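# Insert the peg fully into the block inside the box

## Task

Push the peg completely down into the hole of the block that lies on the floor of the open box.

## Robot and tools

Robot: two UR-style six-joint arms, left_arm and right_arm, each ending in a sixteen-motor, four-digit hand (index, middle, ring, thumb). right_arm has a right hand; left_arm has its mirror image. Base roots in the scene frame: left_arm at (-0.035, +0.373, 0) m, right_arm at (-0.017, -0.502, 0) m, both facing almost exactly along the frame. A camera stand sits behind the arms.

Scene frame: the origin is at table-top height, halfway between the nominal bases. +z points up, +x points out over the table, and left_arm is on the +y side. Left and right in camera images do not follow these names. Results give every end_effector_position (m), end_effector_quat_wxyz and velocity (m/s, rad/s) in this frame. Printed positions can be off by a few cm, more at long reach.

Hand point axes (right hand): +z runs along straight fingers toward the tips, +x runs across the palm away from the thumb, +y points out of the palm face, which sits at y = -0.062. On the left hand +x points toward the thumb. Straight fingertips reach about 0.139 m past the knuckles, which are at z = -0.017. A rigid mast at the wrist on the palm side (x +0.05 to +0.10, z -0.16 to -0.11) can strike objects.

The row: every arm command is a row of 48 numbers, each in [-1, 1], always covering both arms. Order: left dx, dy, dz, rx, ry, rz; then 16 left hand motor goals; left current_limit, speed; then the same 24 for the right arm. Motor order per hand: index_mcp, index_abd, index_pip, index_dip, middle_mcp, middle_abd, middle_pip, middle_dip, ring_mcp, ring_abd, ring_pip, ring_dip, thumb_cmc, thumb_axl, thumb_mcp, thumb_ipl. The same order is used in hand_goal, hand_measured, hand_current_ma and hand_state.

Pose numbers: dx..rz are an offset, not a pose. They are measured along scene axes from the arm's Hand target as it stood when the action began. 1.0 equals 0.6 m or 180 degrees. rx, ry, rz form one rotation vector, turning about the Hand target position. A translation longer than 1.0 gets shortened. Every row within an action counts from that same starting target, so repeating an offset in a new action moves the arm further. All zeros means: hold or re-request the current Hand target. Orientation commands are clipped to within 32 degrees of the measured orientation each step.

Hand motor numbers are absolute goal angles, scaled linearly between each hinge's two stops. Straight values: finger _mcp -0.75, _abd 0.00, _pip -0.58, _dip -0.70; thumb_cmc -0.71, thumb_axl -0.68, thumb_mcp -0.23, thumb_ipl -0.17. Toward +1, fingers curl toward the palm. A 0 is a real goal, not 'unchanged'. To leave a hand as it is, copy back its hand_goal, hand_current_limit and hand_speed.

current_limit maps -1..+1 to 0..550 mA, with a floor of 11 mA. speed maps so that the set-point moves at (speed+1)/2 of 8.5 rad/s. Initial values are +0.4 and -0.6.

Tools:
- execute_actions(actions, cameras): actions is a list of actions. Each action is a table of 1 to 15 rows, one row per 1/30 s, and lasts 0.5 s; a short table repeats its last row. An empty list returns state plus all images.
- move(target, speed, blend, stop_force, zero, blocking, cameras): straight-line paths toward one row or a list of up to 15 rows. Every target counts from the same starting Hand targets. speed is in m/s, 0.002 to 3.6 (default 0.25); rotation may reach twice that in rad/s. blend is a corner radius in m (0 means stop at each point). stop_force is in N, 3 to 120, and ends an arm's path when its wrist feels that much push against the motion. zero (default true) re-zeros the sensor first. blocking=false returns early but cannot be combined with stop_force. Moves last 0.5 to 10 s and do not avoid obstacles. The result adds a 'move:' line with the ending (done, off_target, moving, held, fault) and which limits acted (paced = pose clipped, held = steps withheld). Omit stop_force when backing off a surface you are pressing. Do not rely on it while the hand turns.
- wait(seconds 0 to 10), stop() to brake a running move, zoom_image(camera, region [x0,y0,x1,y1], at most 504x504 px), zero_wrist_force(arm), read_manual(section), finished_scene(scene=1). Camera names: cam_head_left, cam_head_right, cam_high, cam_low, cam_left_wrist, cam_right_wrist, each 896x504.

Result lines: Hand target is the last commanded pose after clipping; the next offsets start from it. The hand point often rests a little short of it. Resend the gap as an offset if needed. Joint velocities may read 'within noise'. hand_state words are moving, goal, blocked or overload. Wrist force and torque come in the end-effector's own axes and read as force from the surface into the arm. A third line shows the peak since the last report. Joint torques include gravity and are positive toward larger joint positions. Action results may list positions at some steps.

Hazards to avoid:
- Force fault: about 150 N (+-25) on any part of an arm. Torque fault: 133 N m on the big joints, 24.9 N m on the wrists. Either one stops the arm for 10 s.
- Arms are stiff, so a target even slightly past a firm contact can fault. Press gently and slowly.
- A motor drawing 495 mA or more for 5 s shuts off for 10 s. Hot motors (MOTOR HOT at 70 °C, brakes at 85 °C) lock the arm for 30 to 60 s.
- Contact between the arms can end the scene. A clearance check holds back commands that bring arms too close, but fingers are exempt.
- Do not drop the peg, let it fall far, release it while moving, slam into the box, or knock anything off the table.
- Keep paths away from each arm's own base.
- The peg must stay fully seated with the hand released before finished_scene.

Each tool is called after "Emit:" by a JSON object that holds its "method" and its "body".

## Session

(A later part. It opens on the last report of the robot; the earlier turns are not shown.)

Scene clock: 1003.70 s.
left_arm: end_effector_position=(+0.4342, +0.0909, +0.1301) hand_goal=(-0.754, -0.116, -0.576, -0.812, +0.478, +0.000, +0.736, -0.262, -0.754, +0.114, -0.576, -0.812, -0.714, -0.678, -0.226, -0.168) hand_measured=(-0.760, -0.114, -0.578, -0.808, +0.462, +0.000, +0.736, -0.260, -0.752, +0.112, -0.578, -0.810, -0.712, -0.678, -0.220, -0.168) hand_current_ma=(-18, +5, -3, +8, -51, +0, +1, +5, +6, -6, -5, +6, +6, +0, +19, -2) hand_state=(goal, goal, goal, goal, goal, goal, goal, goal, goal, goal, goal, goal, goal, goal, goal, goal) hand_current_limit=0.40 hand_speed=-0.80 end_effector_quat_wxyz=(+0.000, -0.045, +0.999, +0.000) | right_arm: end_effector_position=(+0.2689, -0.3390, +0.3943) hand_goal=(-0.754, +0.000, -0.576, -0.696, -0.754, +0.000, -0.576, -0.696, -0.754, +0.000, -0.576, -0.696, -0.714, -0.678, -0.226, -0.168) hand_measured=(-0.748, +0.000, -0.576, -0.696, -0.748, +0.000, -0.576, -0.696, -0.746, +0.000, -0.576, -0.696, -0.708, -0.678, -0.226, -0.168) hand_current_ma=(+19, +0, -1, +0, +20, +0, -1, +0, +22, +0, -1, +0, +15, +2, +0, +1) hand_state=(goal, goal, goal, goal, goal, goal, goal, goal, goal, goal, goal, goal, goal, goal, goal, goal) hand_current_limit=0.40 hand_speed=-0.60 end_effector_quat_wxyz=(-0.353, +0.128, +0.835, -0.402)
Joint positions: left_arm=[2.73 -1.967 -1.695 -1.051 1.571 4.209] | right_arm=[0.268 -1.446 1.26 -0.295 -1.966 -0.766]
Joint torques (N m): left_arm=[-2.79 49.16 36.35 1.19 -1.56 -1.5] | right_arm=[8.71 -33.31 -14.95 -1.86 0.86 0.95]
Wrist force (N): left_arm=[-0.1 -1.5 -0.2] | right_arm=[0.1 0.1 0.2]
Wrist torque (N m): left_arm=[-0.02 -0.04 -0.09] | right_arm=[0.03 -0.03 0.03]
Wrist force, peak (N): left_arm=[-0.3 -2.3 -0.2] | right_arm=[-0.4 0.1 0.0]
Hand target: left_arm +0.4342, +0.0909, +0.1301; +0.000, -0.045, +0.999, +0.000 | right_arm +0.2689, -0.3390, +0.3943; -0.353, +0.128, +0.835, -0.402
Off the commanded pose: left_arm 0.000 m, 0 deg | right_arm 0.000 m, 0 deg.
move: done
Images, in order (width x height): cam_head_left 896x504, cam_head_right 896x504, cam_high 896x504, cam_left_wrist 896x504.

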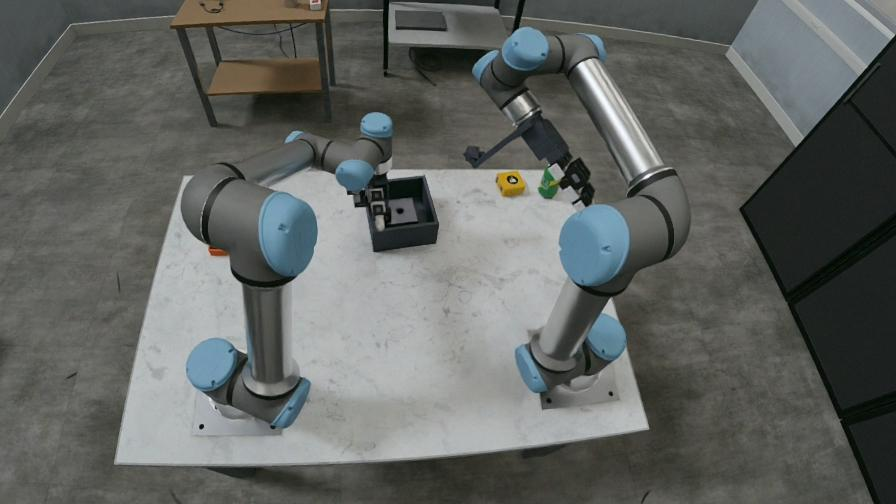

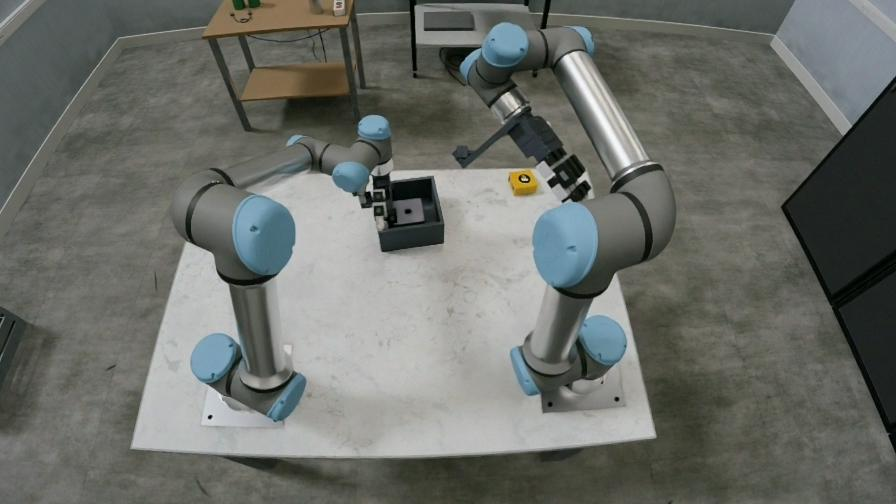

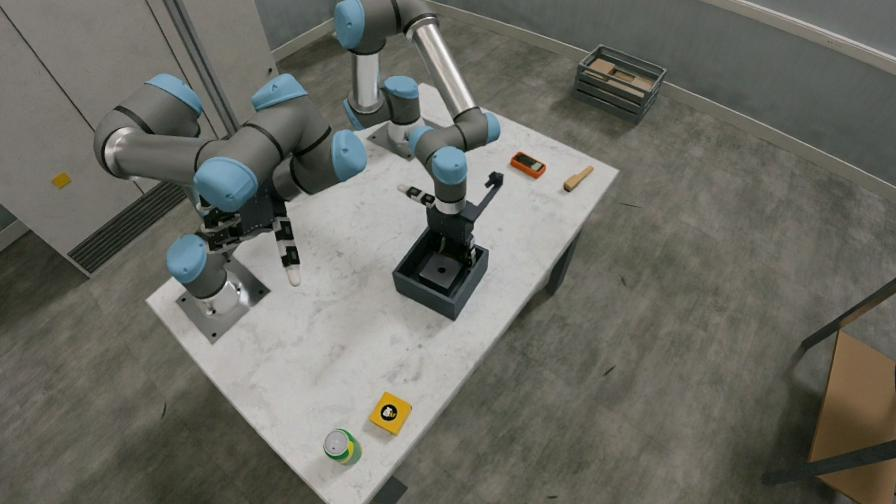

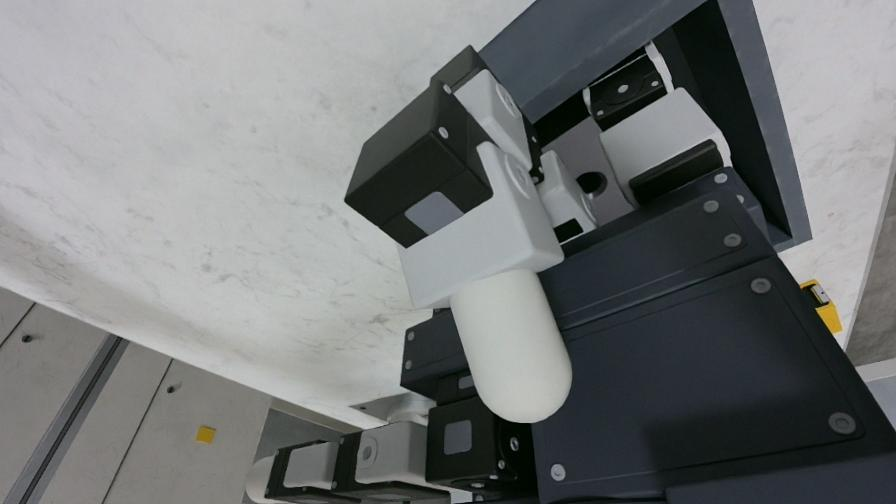

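Emit:
{"method": "move", "body": {"target": [0,0,0,0,0,0,-0.754,0.03,-0.576,-0.812,0.479,0,0.737,-0.261,-0.754,-0.03,-0.576,-0.812,-0.714,-0.677,-0.226,-0.168,0.4,-0.93,0,0,0,0,0,0,-0.754,0,-0.576,-0.696,-0.754,0,-0.576,-0.696,-0.754,0,-0.576,-0.696,-0.714,-0.678,-0.226,-0.168,0.4,-0.6], "cameras": ["cam_high"]}}

Emit:
{"method": "zoom_image", "body": {"camera": "cam_high", "region": [400, 210, 500, 290]}}

Scene clock: 1008.47 s.
left_arm: end_effector_position=(+0.4342, +0.0909, +0.1301) hand_goal=(-0.754, +0.030, -0.576, -0.812, +0.478, +0.000, +0.736, -0.262, -0.754, -0.030, -0.576, -0.812, -0.714, -0.678, -0.226, -0.168) hand_measured=(-0.760, -0.044, -0.578, -0.808, +0.462, +0.000, +0.736, -0.260, -0.752, +0.050, -0.578, -0.810, -0.712, -0.678, -0.220, -0.168) hand_current_ma=(-18, -248, -3, +7, -51, +0, +1, +5, +6, +268, -4, +6, +6, +0, +19, -2) hand_state=(goal, blocked, goal, goal, goal, goal, goal, goal, goal, blocked, goal, goal, goal, goal, goal, goal) hand_current_limit=0.40 hand_speed=-0.93 end_effector_quat_wxyz=(+0.000, -0.045, +0.999, +0.000) | right_arm: end_effector_position=(+0.2689, -0.3390, +0.3943) hand_goal=(-0.754, +0.000, -0.576, -0.696, -0.754, +0.000, -0.576, -0.696, -0.754, +0.000, -0.576, -0.696, -0.714, -0.678, -0.226, -0.168) hand_measured=(-0.748, +0.000, -0.576, -0.696, -0.748, +0.000, -0.576, -0.696, -0.746, +0.000, -0.576, -0.696, -0.708, -0.678, -0.226, -0.168) hand_current_ma=(+19, +0, -1, +0, +20, +0, -1, +0, +22, +0, -1, +0, +15, +2, +0, +1) hand_state=(goal, goal, goal, goal, goal, goal, goal, goal, goal, goal, goal, goal, goal, goal, goal, goal) hand_current_limit=0.40 hand_speed=-0.60 end_effector_quat_wxyz=(-0.353, +0.128, +0.835, -0.402)
Joint positions: left_arm=[2.73 -1.967 -1.695 -1.051 1.571 4.209] | right_arm=[0.268 -1.446 1.26 -0.295 -1.966 -0.766]
Joint torques (N m): left_arm=[-3.09 49.03 36.45 2.57 -1.57 -1.56] | right_arm=[9.36 -33.04 -15.12 -1.64 0.69 0.96]
Wrist force (N): left_arm=[-0.1 -1.1 -0.2] | right_arm=[0.0 -0.1 0.0]
Wrist torque (N m): left_arm=[-0.04 -0.04 -0.07] | right_arm=[0.02 -0.02 0.02]
Wrist force, peak (N): left_arm=[0.0 -1.9 -0.6] | right_arm=[-0.1 0.4 -0.1]
Hand target: left_arm +0.4342, +0.0909, +0.1301; +0.000, -0.045, +0.999, +0.000 | right_arm +0.2689, -0.3390, +0.3943; -0.353, +0.128, +0.835, -0.402
Off the commanded pose: left_arm 0.000 m, 0 deg | right_arm 0.000 m, 0 deg.
move: done
Images, in order (width x height): cam_high 896x504.

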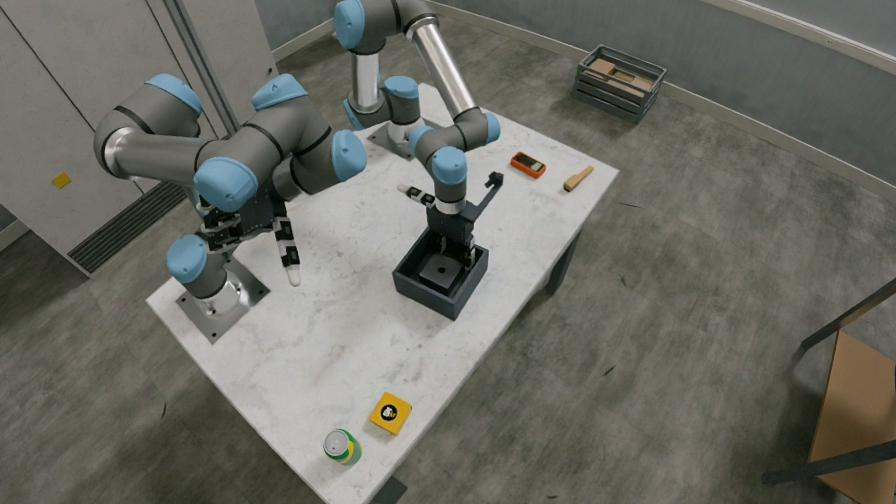

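Scaled by 5.040 from the camera's 896x504 image, which has a finer 1280x720 frame.

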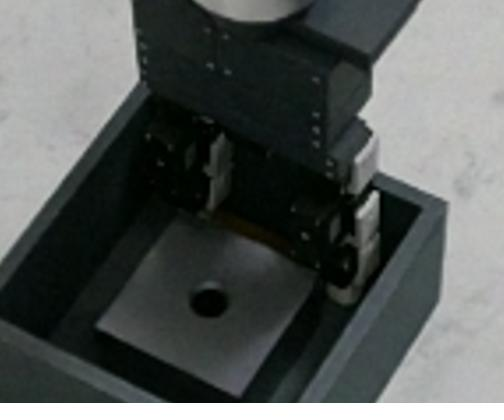

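Emit:
{"method": "move", "body": {"target": [[0,0,0,0,0,0,-0.754,0.06,-0.576,-0.812,0.479,0,0.737,-0.261,-0.754,-0.06,-0.576,-0.812,-0.714,-0.677,-0.226,-0.168,0.4,-0.93,0,0,0,0,0,0,-0.754,0,-0.576,-0.696,-0.754,0,-0.576,-0.696,-0.754,0,-0.576,-0.696,-0.714,-0.678,-0.226,-0.168,0.4,-0.6],[0,0,0.2,0,0,0,-0.754,0.06,-0.576,-0.812,0.479,0,0.737,-0.261,-0.754,-0.06,-0.576,-0.812,-0.714,-0.677,-0.226,-0.168,0.4,-0.93,0,0,0,0,0,0,-0.754,0,-0.576,-0.696,-0.754,0,-0.576,-0.696,-0.754,0,-0.576,-0.696,-0.714,-0.678,-0.226,-0.168,0.4,-0.6]], "speed": 0.05, "cameras": ["cam_high","cam_head_left","cam_low"]}}

Emit:
{"method": "zoom_image", "body": {"camera": "cam_high", "region": [400, 210, 500, 290]}}

Scene clock: 1025.60 s.
left_arm: end_effector_position=(+0.4342, +0.0909, +0.2503) hand_goal=(-0.754, +0.060, -0.576, -0.812, +0.478, +0.000, +0.736, -0.262, -0.754, -0.060, -0.576, -0.812, -0.714, -0.678, -0.226, -0.168) hand_measured=(-0.756, -0.040, -0.578, -0.810, +0.462, +0.000, +0.736, -0.260, -0.752, +0.050, -0.578, -0.810, -0.712, -0.678, -0.220, -0.168) hand_current_ma=(-5, -351, -3, +6, -51, +0, +1, +5, +6, +385, -3, +6, +6, +0, +19, -2) hand_state=(goal, blocked, goal, goal, goal, goal, goal, goal, goal, blocked, goal, goal, goal, goal, goal, goal) hand_current_limit=0.40 hand_speed=-0.93 end_effector_quat_wxyz=(+0.000, -0.045, +0.999, +0.000) | right_arm: end_effector_position=(+0.2689, -0.3390, +0.3943) hand_goal=(-0.754, +0.000, -0.576, -0.696, -0.754, +0.000, -0.576, -0.696, -0.754, +0.000, -0.576, -0.696, -0.714, -0.678, -0.226, -0.168) hand_measured=(-0.748, +0.000, -0.576, -0.696, -0.748, +0.000, -0.576, -0.696, -0.746, +0.000, -0.576, -0.696, -0.708, -0.678, -0.226, -0.168) hand_current_ma=(+19, +0, -1, +0, +20, +0, -1, +0, +22, +0, -1, +0, +15, +2, +0, +1) hand_state=(goal, goal, goal, goal, goal, goal, goal, goal, goal, goal, goal, goal, goal, goal, goal, goal) hand_current_limit=0.40 hand_speed=-0.60 end_effector_quat_wxyz=(-0.353, +0.128, +0.835, -0.402)
Joint positions: left_arm=[2.73 -1.863 -1.509 -1.34 1.571 4.209] | right_arm=[0.268 -1.446 1.26 -0.295 -1.966 -0.766]
Joint torques (N m): left_arm=[-2.9 27.47 11.31 3.95 0.1 -0.94] | right_arm=[8.24 -32.52 -15.78 -1.63 0.75 0.99]
Wrist force (N): left_arm=[0.0 -1.0 -0.3] | right_arm=[0.1 0.2 -0.1]
Wrist torque (N m): left_arm=[-0.03 -0.07 -0.05] | right_arm=[0.07 -0.03 0.04]
Wrist force, peak (N): left_arm=[-0.4 -1.6 -0.2] | right_arm=[-0.3 0.2 0.2]
Hand target: left_arm +0.4342, +0.0909, +0.2501; +0.000, -0.045, +0.999, +0.000 | right_arm +0.2689, -0.3390, +0.3943; -0.353, +0.128, +0.835, -0.402
Off the commanded pose: left_arm 0.000 m, 0 deg | right_arm 0.000 m, 0 deg.
move: done
Images, in order (width x height): cam_head_left 896x504, cam_high 896x504, cam_low 896x504.

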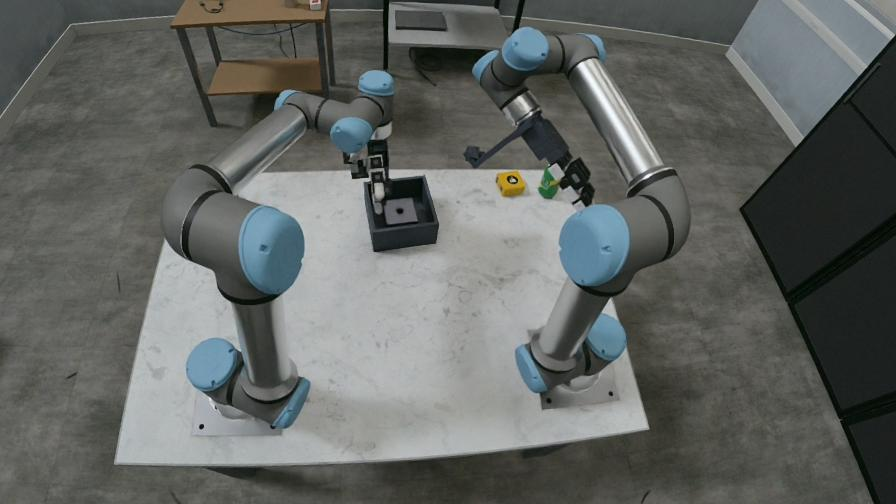

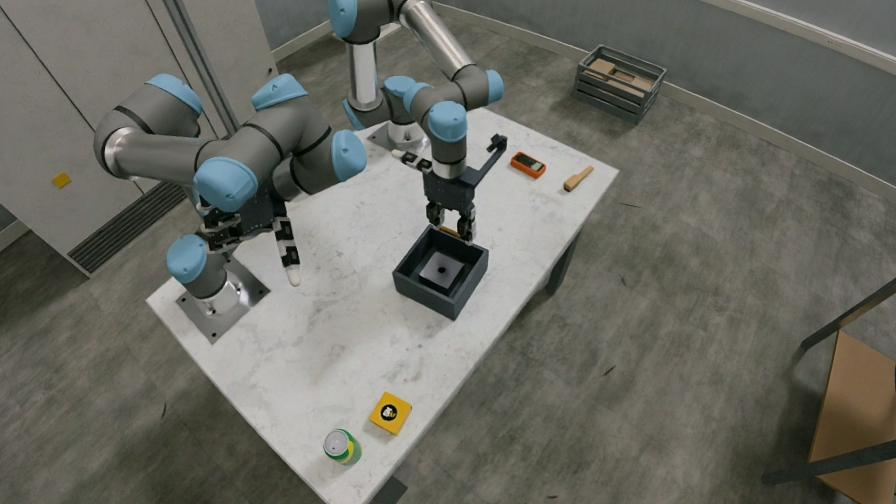

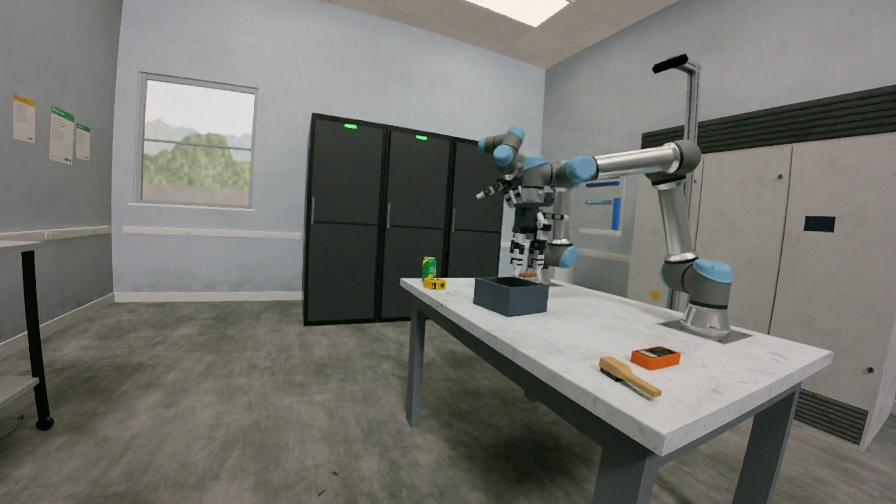

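Scaled by 5.040 from the camera's 896x504 image, which has a finer 1280x720 frame.

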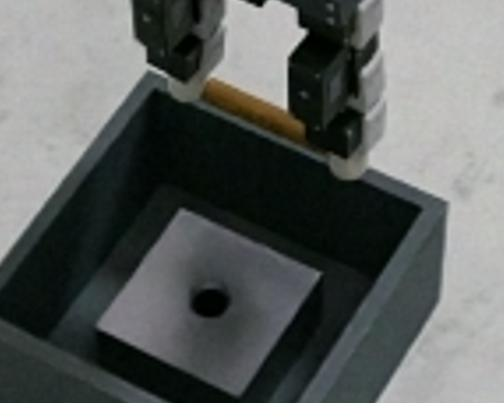

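Emit:
{"method": "move", "body": {"target": [[-0.272,0.1552,0,0,0,0.2333,-0.754,0.06,-0.576,-0.812,0.479,0,0.737,-0.261,-0.754,-0.06,-0.576,-0.812,-0.714,-0.677,-0.226,-0.168,0.4,-0.93,0,0,0,0,0,0,-0.754,0,-0.576,-0.696,-0.754,0,-0.576,-0.696,-0.754,0,-0.576,-0.696,-0.714,-0.678,-0.226,-0.168,0.4,-0.6],[-0.272,0.1552,-0.1833,0,0,0.2333,-0.754,0.06,-0.576,-0.812,0.479,0,0.737,-0.261,-0.754,-0.06,-0.576,-0.812,-0.714,-0.677,-0.226,-0.168,0.4,-0.93,0,0,0,0,0,0,-0.754,0,-0.576,-0.696,-0.754,0,-0.576,-0.696,-0.754,0,-0.576,-0.696,-0.714,-0.678,-0.226,-0.168,0.4,-0.6]], "speed": 0.15, "blend": 0.02}}

Emit:
{"method": "move", "body": {"target": [0,0,-0.0367,0,0,0,-0.754,0.06,-0.576,-0.812,0.479,0,0.737,-0.261,-0.754,-0.06,-0.576,-0.812,-0.714,-0.677,-0.226,-0.168,0.4,-0.93,0,0,0,0,0,0,-0.754,0,-0.576,-0.696,-0.754,0,-0.576,-0.696,-0.754,0,-0.576,-0.696,-0.714,-0.678,-0.226,-0.168,0.4,-0.6], "speed": 0.02, "stop_force": 3, "cameras": ["cam_high","cam_head_left","cam_head_right","cam_low"]}}

Emit:
{"method": "zoom_image", "body": {"camera": "cam_low", "region": [520, 230, 620, 330]}}

Emit:
{"method": "zoom_image", "body": {"camera": "cam_high", "region": [400, 160, 500, 260]}}

Scene clock: 1065.03 s.
left_arm: end_effector_position=(+0.2710, +0.1840, +0.1402) hand_goal=(-0.754, +0.060, -0.576, -0.812, +0.478, +0.000, +0.736, -0.262, -0.754, -0.060, -0.576, -0.812, -0.714, -0.678, -0.226, -0.168) hand_measured=(-0.756, -0.040, -0.578, -0.810, +0.462, +0.000, +0.736, -0.260, -0.752, +0.050, -0.578, -0.810, -0.712, -0.678, -0.220, -0.168) hand_current_ma=(-4, -351, -3, +6, -51, +0, +1, +5, +6, +385, -3, +6, +6, +0, +19, -2) hand_state=(goal, blocked, goal, goal, goal, goal, goal, goal, goal, blocked, goal, goal, goal, goal, goal, goal) hand_current_limit=0.40 hand_speed=-0.93 end_effector_quat_wxyz=(+0.000, -0.400, +0.916, +0.000) | right_arm: end_effector_position=(+0.2689, -0.3390, +0.3943) hand_goal=(-0.754, +0.000, -0.576, -0.696, -0.754, +0.000, -0.576, -0.696, -0.754, +0.000, -0.576, -0.696, -0.714, -0.678, -0.226, -0.168) hand_measured=(-0.748, +0.000, -0.576, -0.696, -0.748, +0.000, -0.576, -0.696, -0.746, +0.000, -0.576, -0.696, -0.708, -0.678, -0.226, -0.168) hand_current_ma=(+19, +0, -1, +0, +20, +0, -1, +0, +22, +0, -1, +0, +15, +2, +0, +1) hand_state=(goal, goal, goal, goal, goal, goal, goal, goal, goal, goal, goal, goal, goal, goal, goal, goal) hand_current_limit=0.40 hand_speed=-0.60 end_effector_quat_wxyz=(-0.353, +0.128, +0.835, -0.402)
Joint positions: left_arm=[2.906 -1.574 -2.156 -0.983 1.571 3.652] | right_arm=[0.268 -1.446 1.26 -0.295 -1.966 -0.766]
Joint torques (N m): left_arm=[-5.7 14.19 25.12 4.06 -0.56 -1.58] | right_arm=[8.99 -34.93 -15.64 -1.76 0.62 1.05]
Wrist force (N): left_arm=[-0.3 -1.3 -0.1] | right_arm=[0.0 0.0 0.2]
Wrist torque (N m): left_arm=[-0.11 0.00 -0.02] | right_arm=[0.02 -0.03 0.02]
Wrist force, peak (N): left_arm=[-0.3 -1.8 -0.5] | right_arm=[-0.3 0.2 0.3]
Hand target: left_arm +0.2710, +0.1840, +0.1401; +0.000, -0.400, +0.916, +0.000 | right_arm +0.2689, -0.3390, +0.3943; -0.353, +0.128, +0.835, -0.402
Off the commanded pose: left_arm 0.000 m, 0 deg | right_arm 0.000 m, 0 deg.
move: done

Scene clock: 1067.03 s.
left_arm: end_effector_position=(+0.2710, +0.1840, +0.1214) hand_goal=(-0.754, +0.060, -0.576, -0.812, +0.478, +0.000, +0.736, -0.262, -0.754, -0.060, -0.576, -0.812, -0.714, -0.678, -0.226, -0.168) hand_measured=(-0.754, -0.040, -0.578, -0.814, +0.462, +0.000, +0.736, -0.260, -0.752, +0.048, -0.578, -0.812, -0.712, -0.678, -0.220, -0.168) hand_current_ma=(-2, -348, -5, -6, -51, +0, +1, +5, +4, +385, -2, -1, +6, +0, +19, -2) hand_state=(goal, blocked, goal, goal, goal, goal, goal, goal, goal, blocked, goal, goal, goal, goal, goal, goal) hand_current_limit=0.40 hand_speed=-0.93 end_effector_quat_wxyz=(+0.000, -0.400, +0.916, +0.000) | right_arm: end_effector_position=(+0.2689, -0.3390, +0.3943) hand_goal=(-0.754, +0.000, -0.576, -0.696, -0.754, +0.000, -0.576, -0.696, -0.754, +0.000, -0.576, -0.696, -0.714, -0.678, -0.226, -0.168) hand_measured=(-0.748, +0.000, -0.576, -0.696, -0.748, +0.000, -0.576, -0.696, -0.746, +0.000, -0.576, -0.696, -0.708, -0.678, -0.226, -0.168) hand_current_ma=(+19, +0, -1, +0, +20, +0, -1, +0, +22, +0, -1, +0, +15, +2, +0, +1) hand_state=(goal, goal, goal, goal, goal, goal, goal, goal, goal, goal, goal, goal, goal, goal, goal, goal) hand_current_limit=0.40 hand_speed=-0.60 end_effector_quat_wxyz=(-0.353, +0.128, +0.835, -0.402)
Joint positions: left_arm=[2.906 -1.605 -2.183 -0.925 1.571 3.652] | right_arm=[0.268 -1.446 1.26 -0.295 -1.966 -0.766]
Joint torques (N m): left_arm=[-1.26 29.82 34.99 4.09 2.01 -1.64] | right_arm=[8.39 -34.09 -17.15 -1.57 0.73 1.02]
Wrist force (N): left_arm=[-0.4 -0.9 -1.2] | right_arm=[-0.2 0.1 0.0]
Wrist torque (N m): left_arm=[-0.01 -0.03 -0.03] | right_arm=[0.04 0.00 0.01]
Wrist force, peak (N): left_arm=[0.6 -0.3 -19.4] | right_arm=[-0.3 0.1 -0.1]
Hand target: left_arm +0.2710, +0.1840, +0.1214; +0.000, -0.400, +0.916, +0.000 (not the last commanded pose) | right_arm +0.2689, -0.3390, +0.3943; -0.353, +0.128, +0.835, -0.402
Off the commanded pose: left_arm 0.003 m, 0 deg | right_arm 0.000 m, 0 deg.
move: contact (left_arm)
Images, in order (width x height): cam_head_left 896x504, cam_head_right 896x504, cam_high 896x504, cam_low 896x504.

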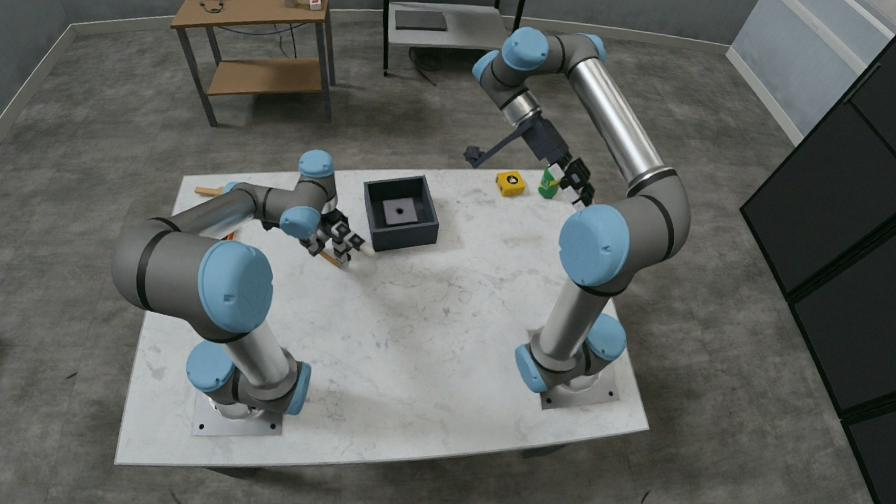

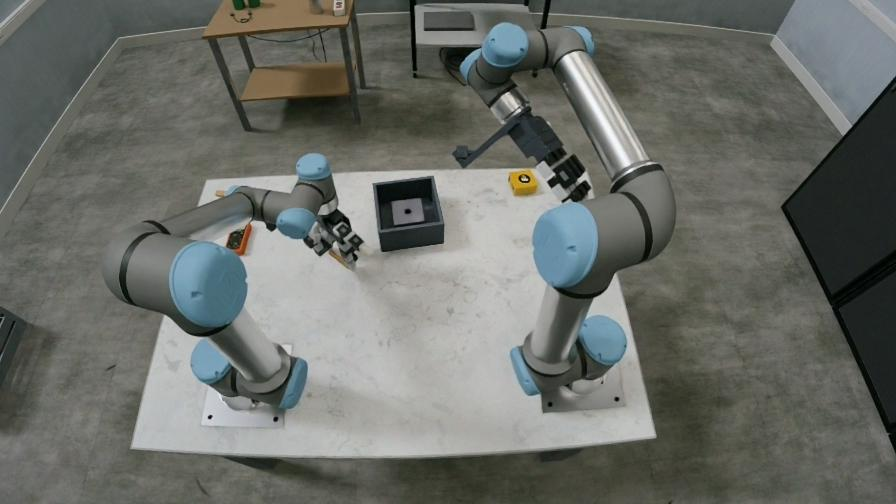

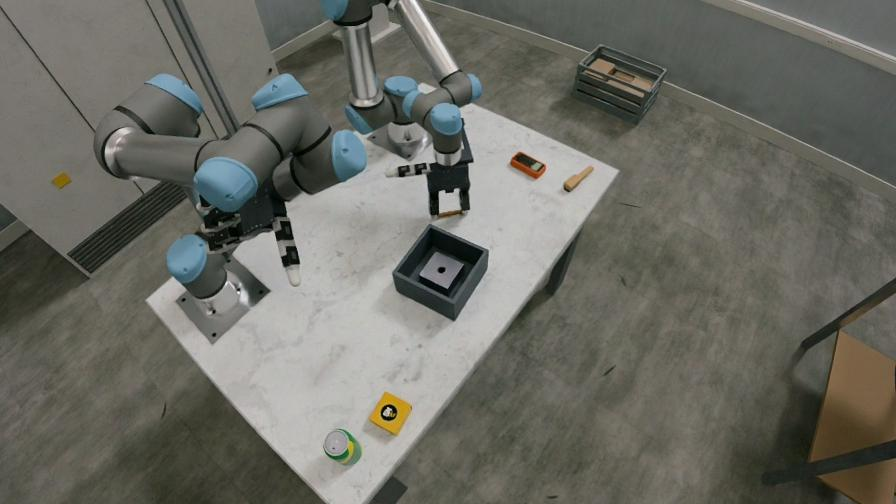

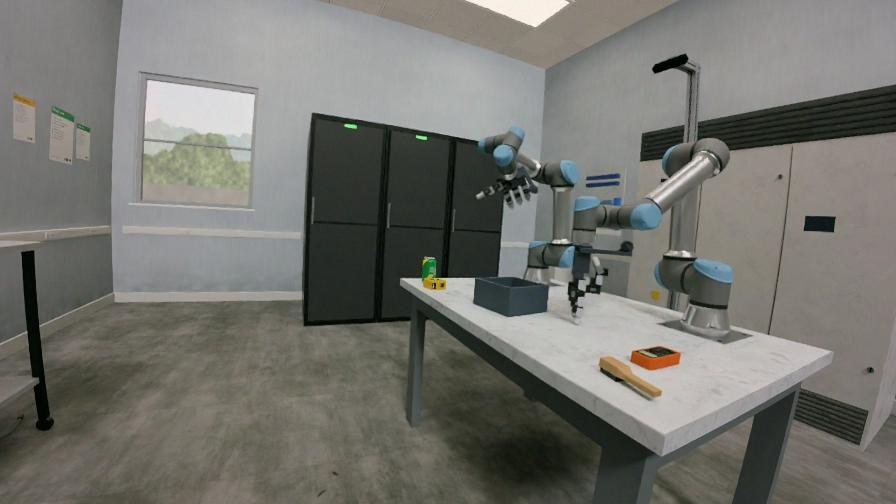

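Scaled by 5.040 from the camera's 896x504 image, which has a finer 1280x720 frame.

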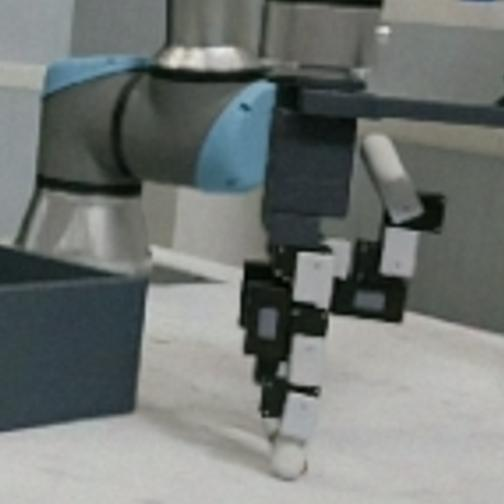

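Scaled by 5.040 from the camera's 896x504 image, which has a finer 1280x720 frame.

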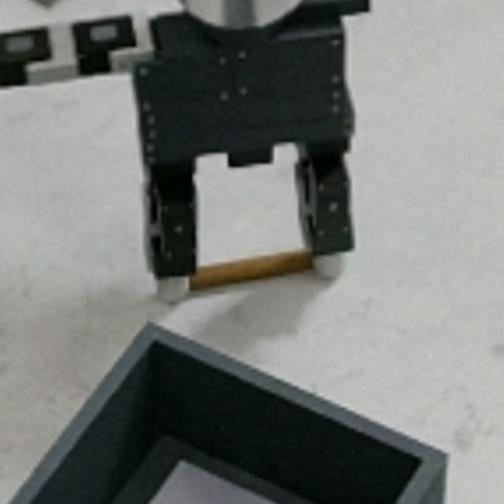

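Emit:
{"method": "move", "body": {"target": [0,0,-0.001,0,0,0,-0.754,-0.115,-0.576,-0.812,0.479,0,0.737,-0.261,-0.754,0.115,-0.576,-0.812,-0.714,-0.677,-0.226,-0.168,0.4,-0.93,0,0,0,0,0,0,-0.754,0,-0.576,-0.696,-0.754,0,-0.576,-0.696,-0.754,0,-0.576,-0.696,-0.714,-0.678,-0.226,-0.168,0.4,-0.6]}}

Emit:
{"method": "move", "body": {"target": [0,0,0.25,0,0,0,-0.754,-0.115,-0.576,-0.812,0.479,0,0.737,-0.261,-0.754,0.115,-0.576,-0.812,-0.714,-0.677,-0.226,-0.168,0.4,-0.93,0,0,0,0,0,0,-0.754,0,-0.576,-0.696,-0.754,0,-0.576,-0.696,-0.754,0,-0.576,-0.696,-0.714,-0.678,-0.226,-0.168,0.4,-0.6], "speed": 0.12, "cameras": ["cam_high","cam_head_left","cam_head_right","cam_left_wrist"]}}

Emit:
{"method": "zoom_image", "body": {"camera": "cam_high", "region": [400, 160, 500, 260]}}

Emit:
{"method": "zoom_image", "body": {"camera": "cam_head_right", "region": [300, 200, 400, 280]}}

Scene clock: 1076.73 s.
left_arm: end_effector_position=(+0.2710, +0.1840, +0.1208) hand_goal=(-0.754, -0.116, -0.576, -0.812, +0.478, +0.000, +0.736, -0.262, -0.754, +0.114, -0.576, -0.812, -0.714, -0.678, -0.226, -0.168) hand_measured=(-0.754, -0.052, -0.578, -0.814, +0.462, +0.000, +0.736, -0.260, -0.752, +0.060, -0.576, -0.812, -0.712, -0.678, -0.220, -0.168) hand_current_ma=(+1, +213, -4, -6, -51, +0, +1, +5, +4, -174, -1, -1, +6, +0, +19, -2) hand_state=(goal, blocked, goal, goal, goal, goal, goal, goal, goal, blocked, goal, goal, goal, goal, goal, goal) hand_current_limit=0.40 hand_speed=-0.93 end_effector_quat_wxyz=(+0.000, -0.400, +0.916, +0.000) | right_arm: end_effector_position=(+0.2689, -0.3390, +0.3943) hand_goal=(-0.754, +0.000, -0.576, -0.696, -0.754, +0.000, -0.576, -0.696, -0.754, +0.000, -0.576, -0.696, -0.714, -0.678, -0.226, -0.168) hand_measured=(-0.748, +0.000, -0.576, -0.696, -0.748, +0.000, -0.576, -0.696, -0.746, +0.000, -0.576, -0.696, -0.708, -0.678, -0.226, -0.168) hand_current_ma=(+19, +0, -1, +0, +20, +0, -1, +0, +22, +0, -1, +0, +15, +2, +0, +1) hand_state=(goal, goal, goal, goal, goal, goal, goal, goal, goal, goal, goal, goal, goal, goal, goal, goal) hand_current_limit=0.40 hand_speed=-0.60 end_effector_quat_wxyz=(-0.353, +0.128, +0.835, -0.402)
Joint positions: left_arm=[2.906 -1.606 -2.184 -0.923 1.571 3.652] | right_arm=[0.268 -1.446 1.26 -0.295 -1.966 -0.766]
Joint torques (N m): left_arm=[-1.32 6.62 1.31 2.01 1.61 -1.61] | right_arm=[8.17 -33.07 -16.28 -1.77 0.98 0.71]
Wrist force (N): left_arm=[-0.6 -0.6 -13.4] | right_arm=[-0.1 0.1 -0.1]
Wrist torque (N m): left_arm=[0.97 -0.28 -0.05] | right_arm=[0.06 0.00 0.02]
Wrist force, peak (N): left_arm=[-0.6 -0.6 -13.4] | right_arm=[-0.4 0.0 0.0]
Hand target: left_arm +0.2710, +0.1840, +0.1208; +0.000, -0.400, +0.916, +0.000 | right_arm +0.2689, -0.3390, +0.3943; -0.353, +0.128, +0.835, -0.402
Off the commanded pose: left_arm 0.000 m, 0 deg | right_arm 0.000 m, 0 deg.
move: done

Scene clock: 1078.43 s.
left_arm: end_effector_position=(+0.2710, +0.1840, +0.2708) hand_goal=(-0.754, -0.116, -0.576, -0.812, +0.478, +0.000, +0.736, -0.262, -0.754, +0.114, -0.576, -0.812, -0.714, -0.678, -0.226, -0.168) hand_measured=(-0.754, -0.112, -0.578, -0.814, +0.462, +0.000, +0.736, -0.260, -0.754, +0.110, -0.578, -0.812, -0.712, -0.678, -0.220, -0.168) hand_current_ma=(-1, +8, -5, -7, -51, +0, +1, +5, +1, -9, -2, -2, +6, +0, +19, -2) hand_state=(goal, goal, goal, goal, goal, goal, goal, goal, goal, goal, goal, goal, goal, goal, goal, goal) hand_current_limit=0.40 hand_speed=-0.93 end_effector_quat_wxyz=(+0.000, -0.400, +0.916, +0.000) | right_arm: end_effector_position=(+0.2689, -0.3390, +0.3943) hand_goal=(-0.754, +0.000, -0.576, -0.696, -0.754, +0.000, -0.576, -0.696, -0.754, +0.000, -0.576, -0.696, -0.714, -0.678, -0.226, -0.168) hand_measured=(-0.748, +0.000, -0.576, -0.696, -0.748, +0.000, -0.576, -0.696, -0.746, +0.000, -0.576, -0.696, -0.708, -0.678, -0.226, -0.168) hand_current_ma=(+19, +0, -1, +0, +20, +0, -1, +0, +22, +0, -1, +0, +15, +2, +0, +1) hand_state=(goal, goal, goal, goal, goal, goal, goal, goal, goal, goal, goal, goal, goal, goal, goal, goal) hand_current_limit=0.40 hand_speed=-0.60 end_effector_quat_wxyz=(-0.353, +0.128, +0.835, -0.402)
Joint positions: left_arm=[2.906 -1.439 -1.917 -1.357 1.571 3.652] | right_arm=[0.268 -1.446 1.26 -0.295 -1.966 -0.766]
Joint torques (N m): left_arm=[1.77 10.89 23.19 0.74 -0.11 1.53] | right_arm=[8.27 -31.81 -15.22 -1.74 0.63 0.8]
Wrist force (N): left_arm=[0.1 -1.3 -0.2] | right_arm=[-0.2 0.1 0.0]
Wrist torque (N m): left_arm=[-0.07 -0.05 0.03] | right_arm=[0.04 -0.01 0.01]
Wrist force, peak (N): left_arm=[-0.4 -0.6 -13.5] | right_arm=[-0.1 0.3 0.2]
Hand target: left_arm +0.2710, +0.1840, +0.2708; +0.000, -0.400, +0.916, +0.000 | right_arm +0.2689, -0.3390, +0.3943; -0.353, +0.128, +0.835, -0.402
Off the commanded pose: left_arm 0.000 m, 0 deg | right_arm 0.000 m, 0 deg.
move: done
Images, in order (width x height): cam_head_left 896x504, cam_head_right 896x504, cam_high 896x504, cam_left_wrist 896x504.

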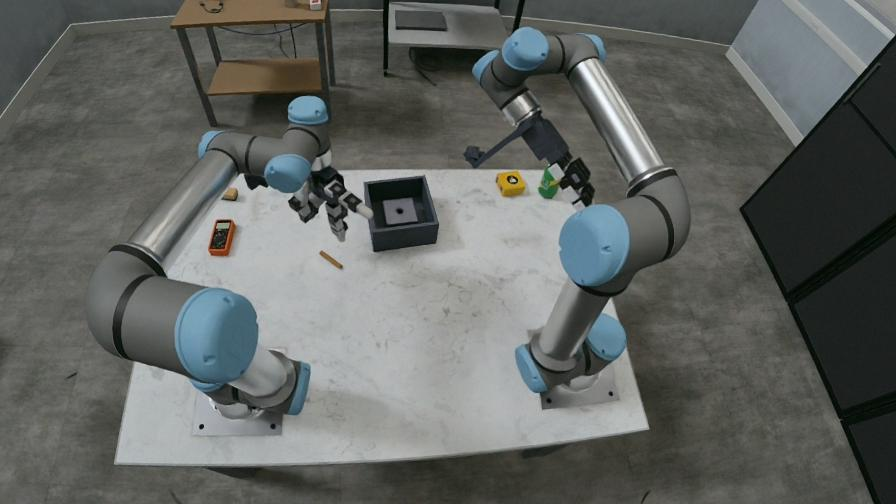

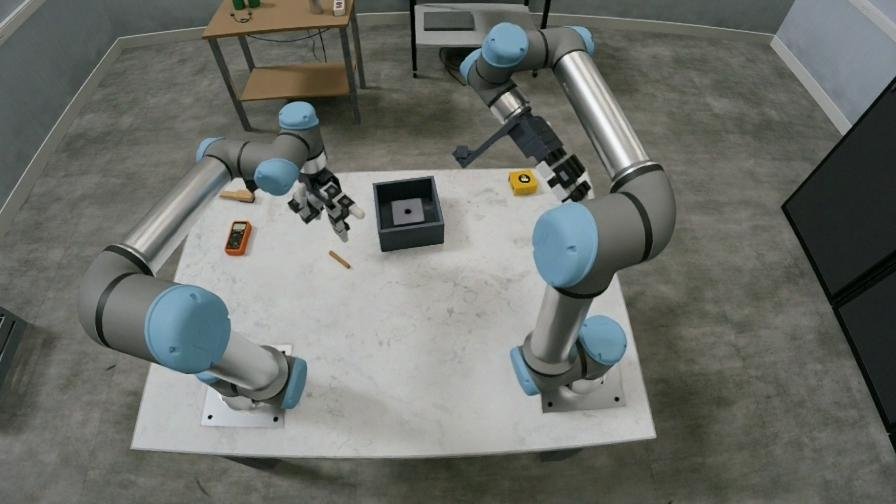

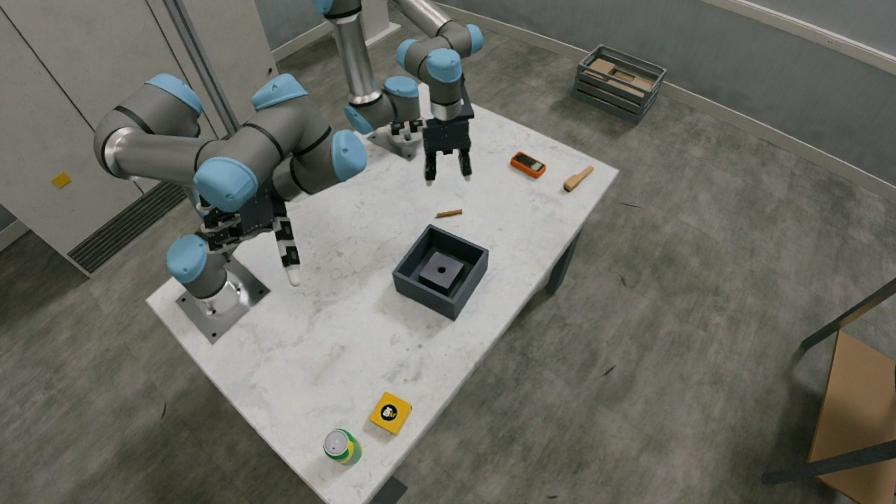

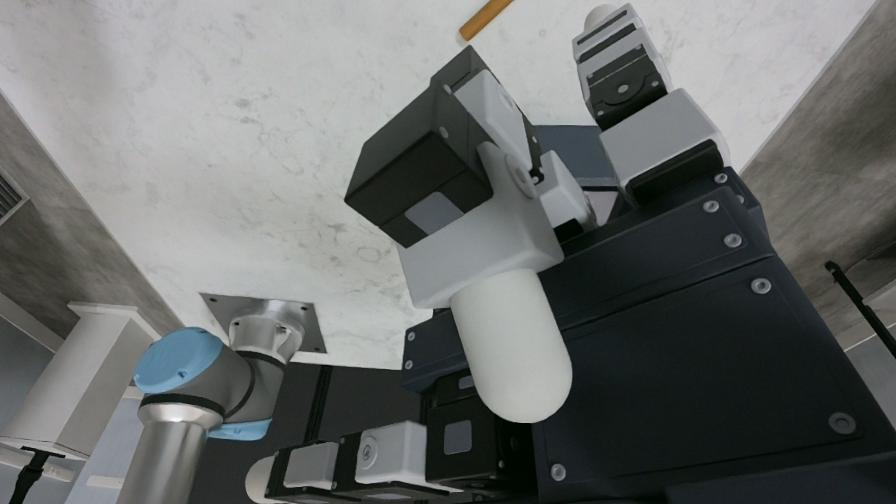

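Scaled by 5.040 from the camera's 896x504 image, which has a finer 1280x720 frame.

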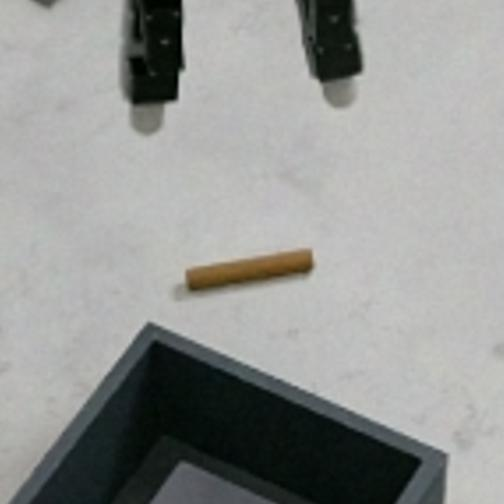

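Scaled by 5.040 from the camera's 896x504 image, which has a finer 1280x720 frame.

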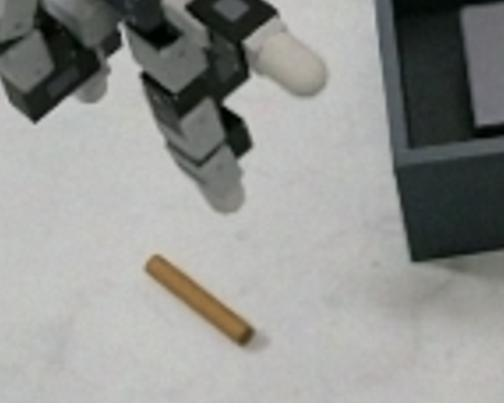

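Emit:
{"method": "move", "body": {"target": [[0.19,-0.0283,-0.18,-0.2266,-0.2445,0,-0.699,0,0.737,-0.507,-1,0,0.883,0.609,-1,0,0.883,0.609,0.5,-0.677,0.255,-0.222,0.4,-0.5,0,0,0,0,0,0,-0.754,0,-0.576,-0.696,-0.754,0,-0.576,-0.696,-0.754,0,-0.576,-0.696,-0.714,-0.678,-0.226,-0.168,0.4,-0.6],[0.19,-0.0283,-0.35,-0.2266,-0.2445,0,-0.699,0,0.737,-0.507,-1,0,0.883,0.609,-1,0,0.883,0.609,0.5,-0.677,0.255,-0.222,0.4,-0.5,0,0,0,0,0,0,-0.754,0,-0.576,-0.696,-0.754,0,-0.576,-0.696,-0.754,0,-0.576,-0.696,-0.714,-0.678,-0.226,-0.168,0.4,-0.6]], "speed": 0.2, "cameras": ["cam_head_right","cam_head_left","cam_high","cam_low","cam_left_wrist"]}}

Emit:
{"method": "zoom_image", "body": {"camera": "cam_head_right", "region": [300, 200, 400, 280]}}

Emit:
{"method": "zoom_image", "body": {"camera": "cam_low", "region": [530, 240, 630, 340]}}

Scene clock: 1106.20 s.
left_arm: end_effector_position=(+0.3849, +0.1670, +0.0608) hand_goal=(-0.700, +0.000, +0.736, -0.508, -1.000, +0.000, +0.882, +0.608, -1.000, +0.000, +0.882, +0.608, +0.500, -0.678, +0.254, -0.222) hand_measured=(-0.696, -0.004, +0.730, -0.512, -0.990, +0.000, +0.878, +0.606, -0.992, +0.004, +0.878, +0.606, +0.498, -0.678, +0.254, -0.220) hand_current_ma=(+10, -6, -13, -8, +32, +0, -11, -6, +25, +7, -11, -7, -3, +0, +1, +5) hand_state=(goal, goal, goal, goal, goal, goal, goal, goal, goal, goal, goal, goal, goal, goal, goal, goal) hand_current_limit=0.40 hand_speed=-0.50 end_effector_quat_wxyz=(+0.200, -0.347, +0.794, -0.458) | right_arm: end_effector_position=(+0.2689, -0.3390, +0.3943) hand_goal=(-0.754, +0.000, -0.576, -0.696, -0.754, +0.000, -0.576, -0.696, -0.754, +0.000, -0.576, -0.696, -0.714, -0.678, -0.226, -0.168) hand_measured=(-0.748, +0.000, -0.576, -0.696, -0.748, +0.000, -0.576, -0.696, -0.746, +0.000, -0.576, -0.696, -0.708, -0.678, -0.226, -0.168) hand_current_ma=(+19, +0, -1, +0, +20, +0, -1, +0, +22, +0, -1, +0, +15, +2, +0, +1) hand_state=(goal, goal, goal, goal, goal, goal, goal, goal, goal, goal, goal, goal, goal, goal, goal, goal) hand_current_limit=0.40 hand_speed=-0.60 end_effector_quat_wxyz=(-0.353, +0.128, +0.835, -0.402)
Joint positions: left_arm=[3.305 -1.934 -2.562 0.6 0.819 3.712] | right_arm=[0.268 -1.446 1.26 -0.295 -1.966 -0.766]
Joint torques (N m): left_arm=[-4.57 15.49 22.55 4.49 1.25 1.76] | right_arm=[9.19 -33.89 -17.66 -1.88 0.56 0.98]
Wrist force (N): left_arm=[0.3 -1.2 0.4] | right_arm=[-0.2 0.1 -0.1]
Wrist torque (N m): left_arm=[-0.24 0.02 0.16] | right_arm=[0.05 0.01 0.01]
Wrist force, peak (N): left_arm=[0.0 -3.2 -0.3] | right_arm=[-0.2 0.3 0.1]
Hand target: left_arm +0.3850, +0.1671, +0.0608; +0.200, -0.347, +0.794, -0.458 | right_arm +0.2689, -0.3390, +0.3943; -0.353, +0.128, +0.835, -0.402
Off the commanded pose: left_arm 0.000 m, 0 deg | right_arm 0.000 m, 0 deg.
move: done
Images, in order (width x height): cam_head_left 896x504, cam_head_right 896x504, cam_high 896x504, cam_low 896x504, cam_left_wrist 896x504.

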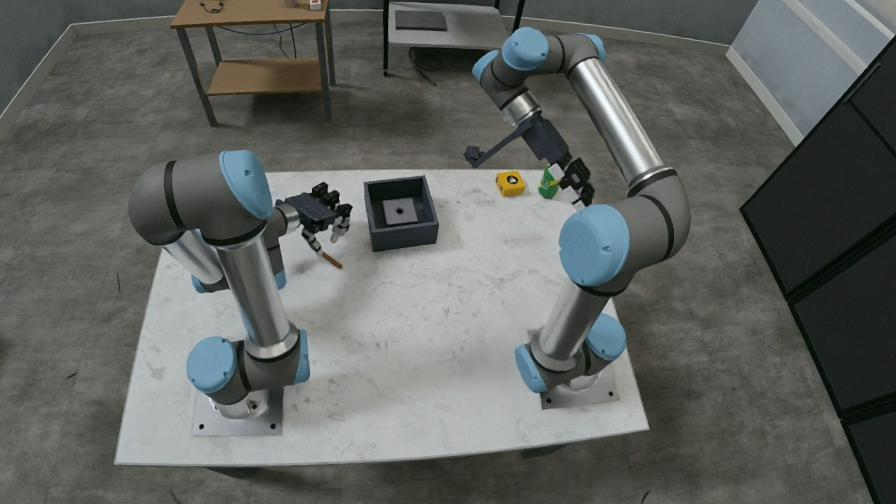

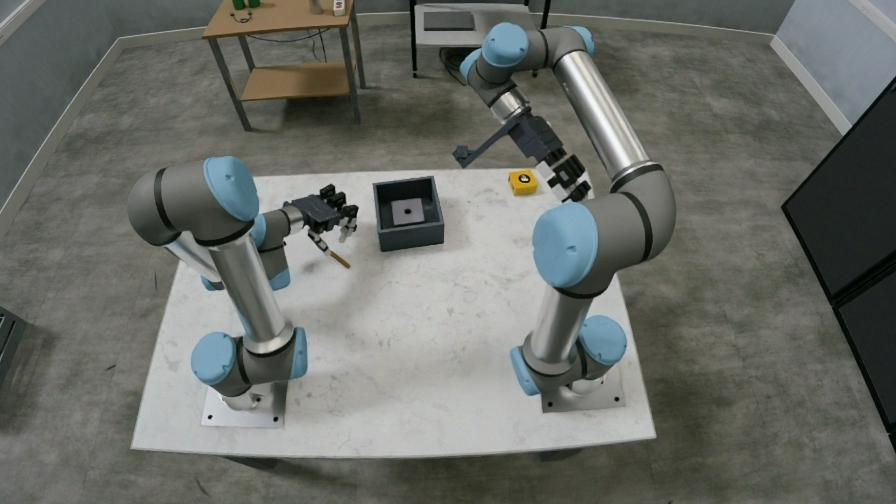

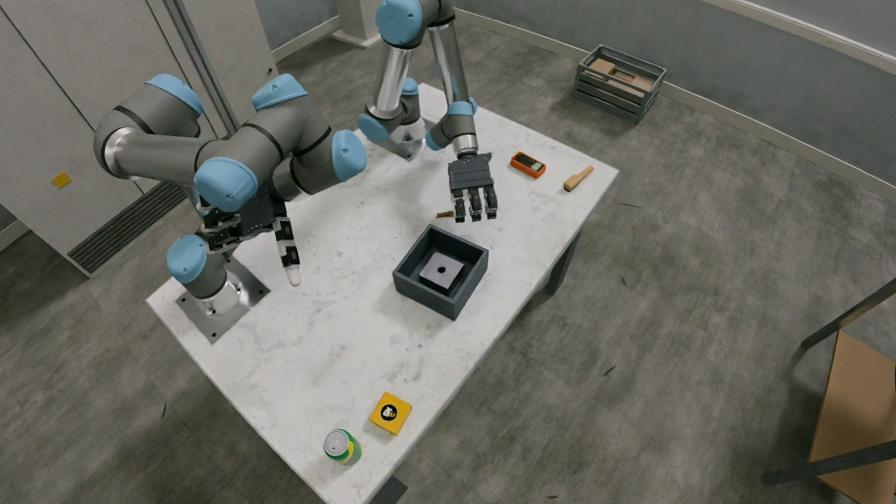

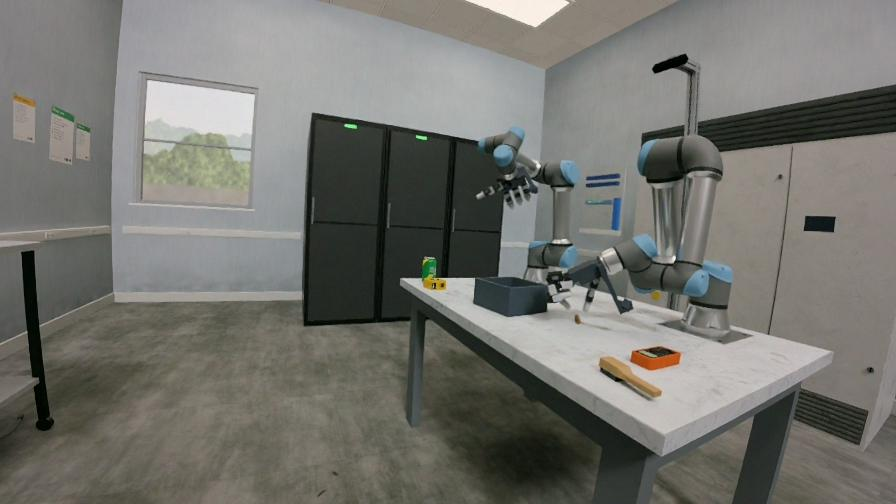

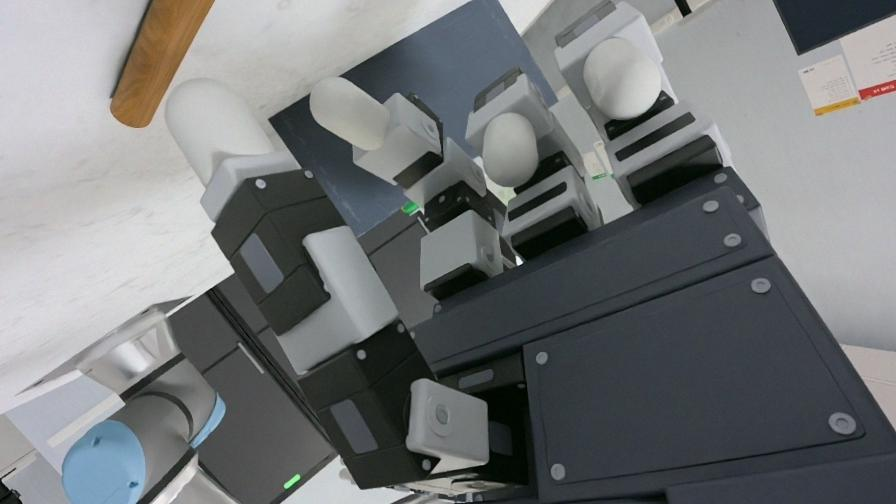

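Scaled by 5.040 from the camera's 896x504 image, which has a finer 1280x720 frame.

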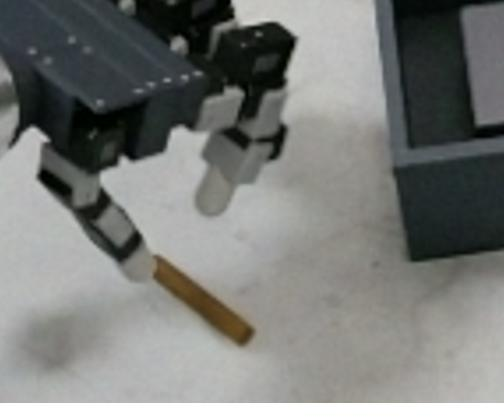

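Scaled by 5.040 from the camera's 896x504 image, which has a finer 1280x720 frame.

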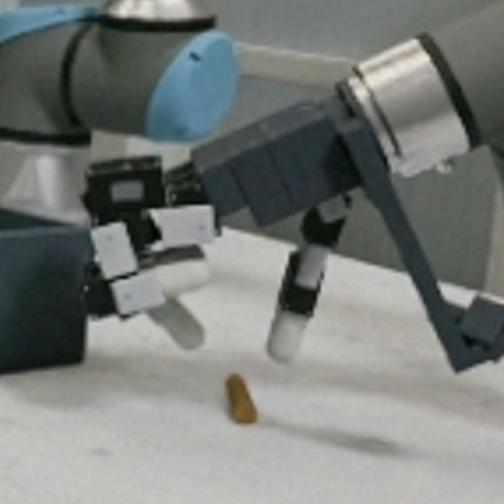

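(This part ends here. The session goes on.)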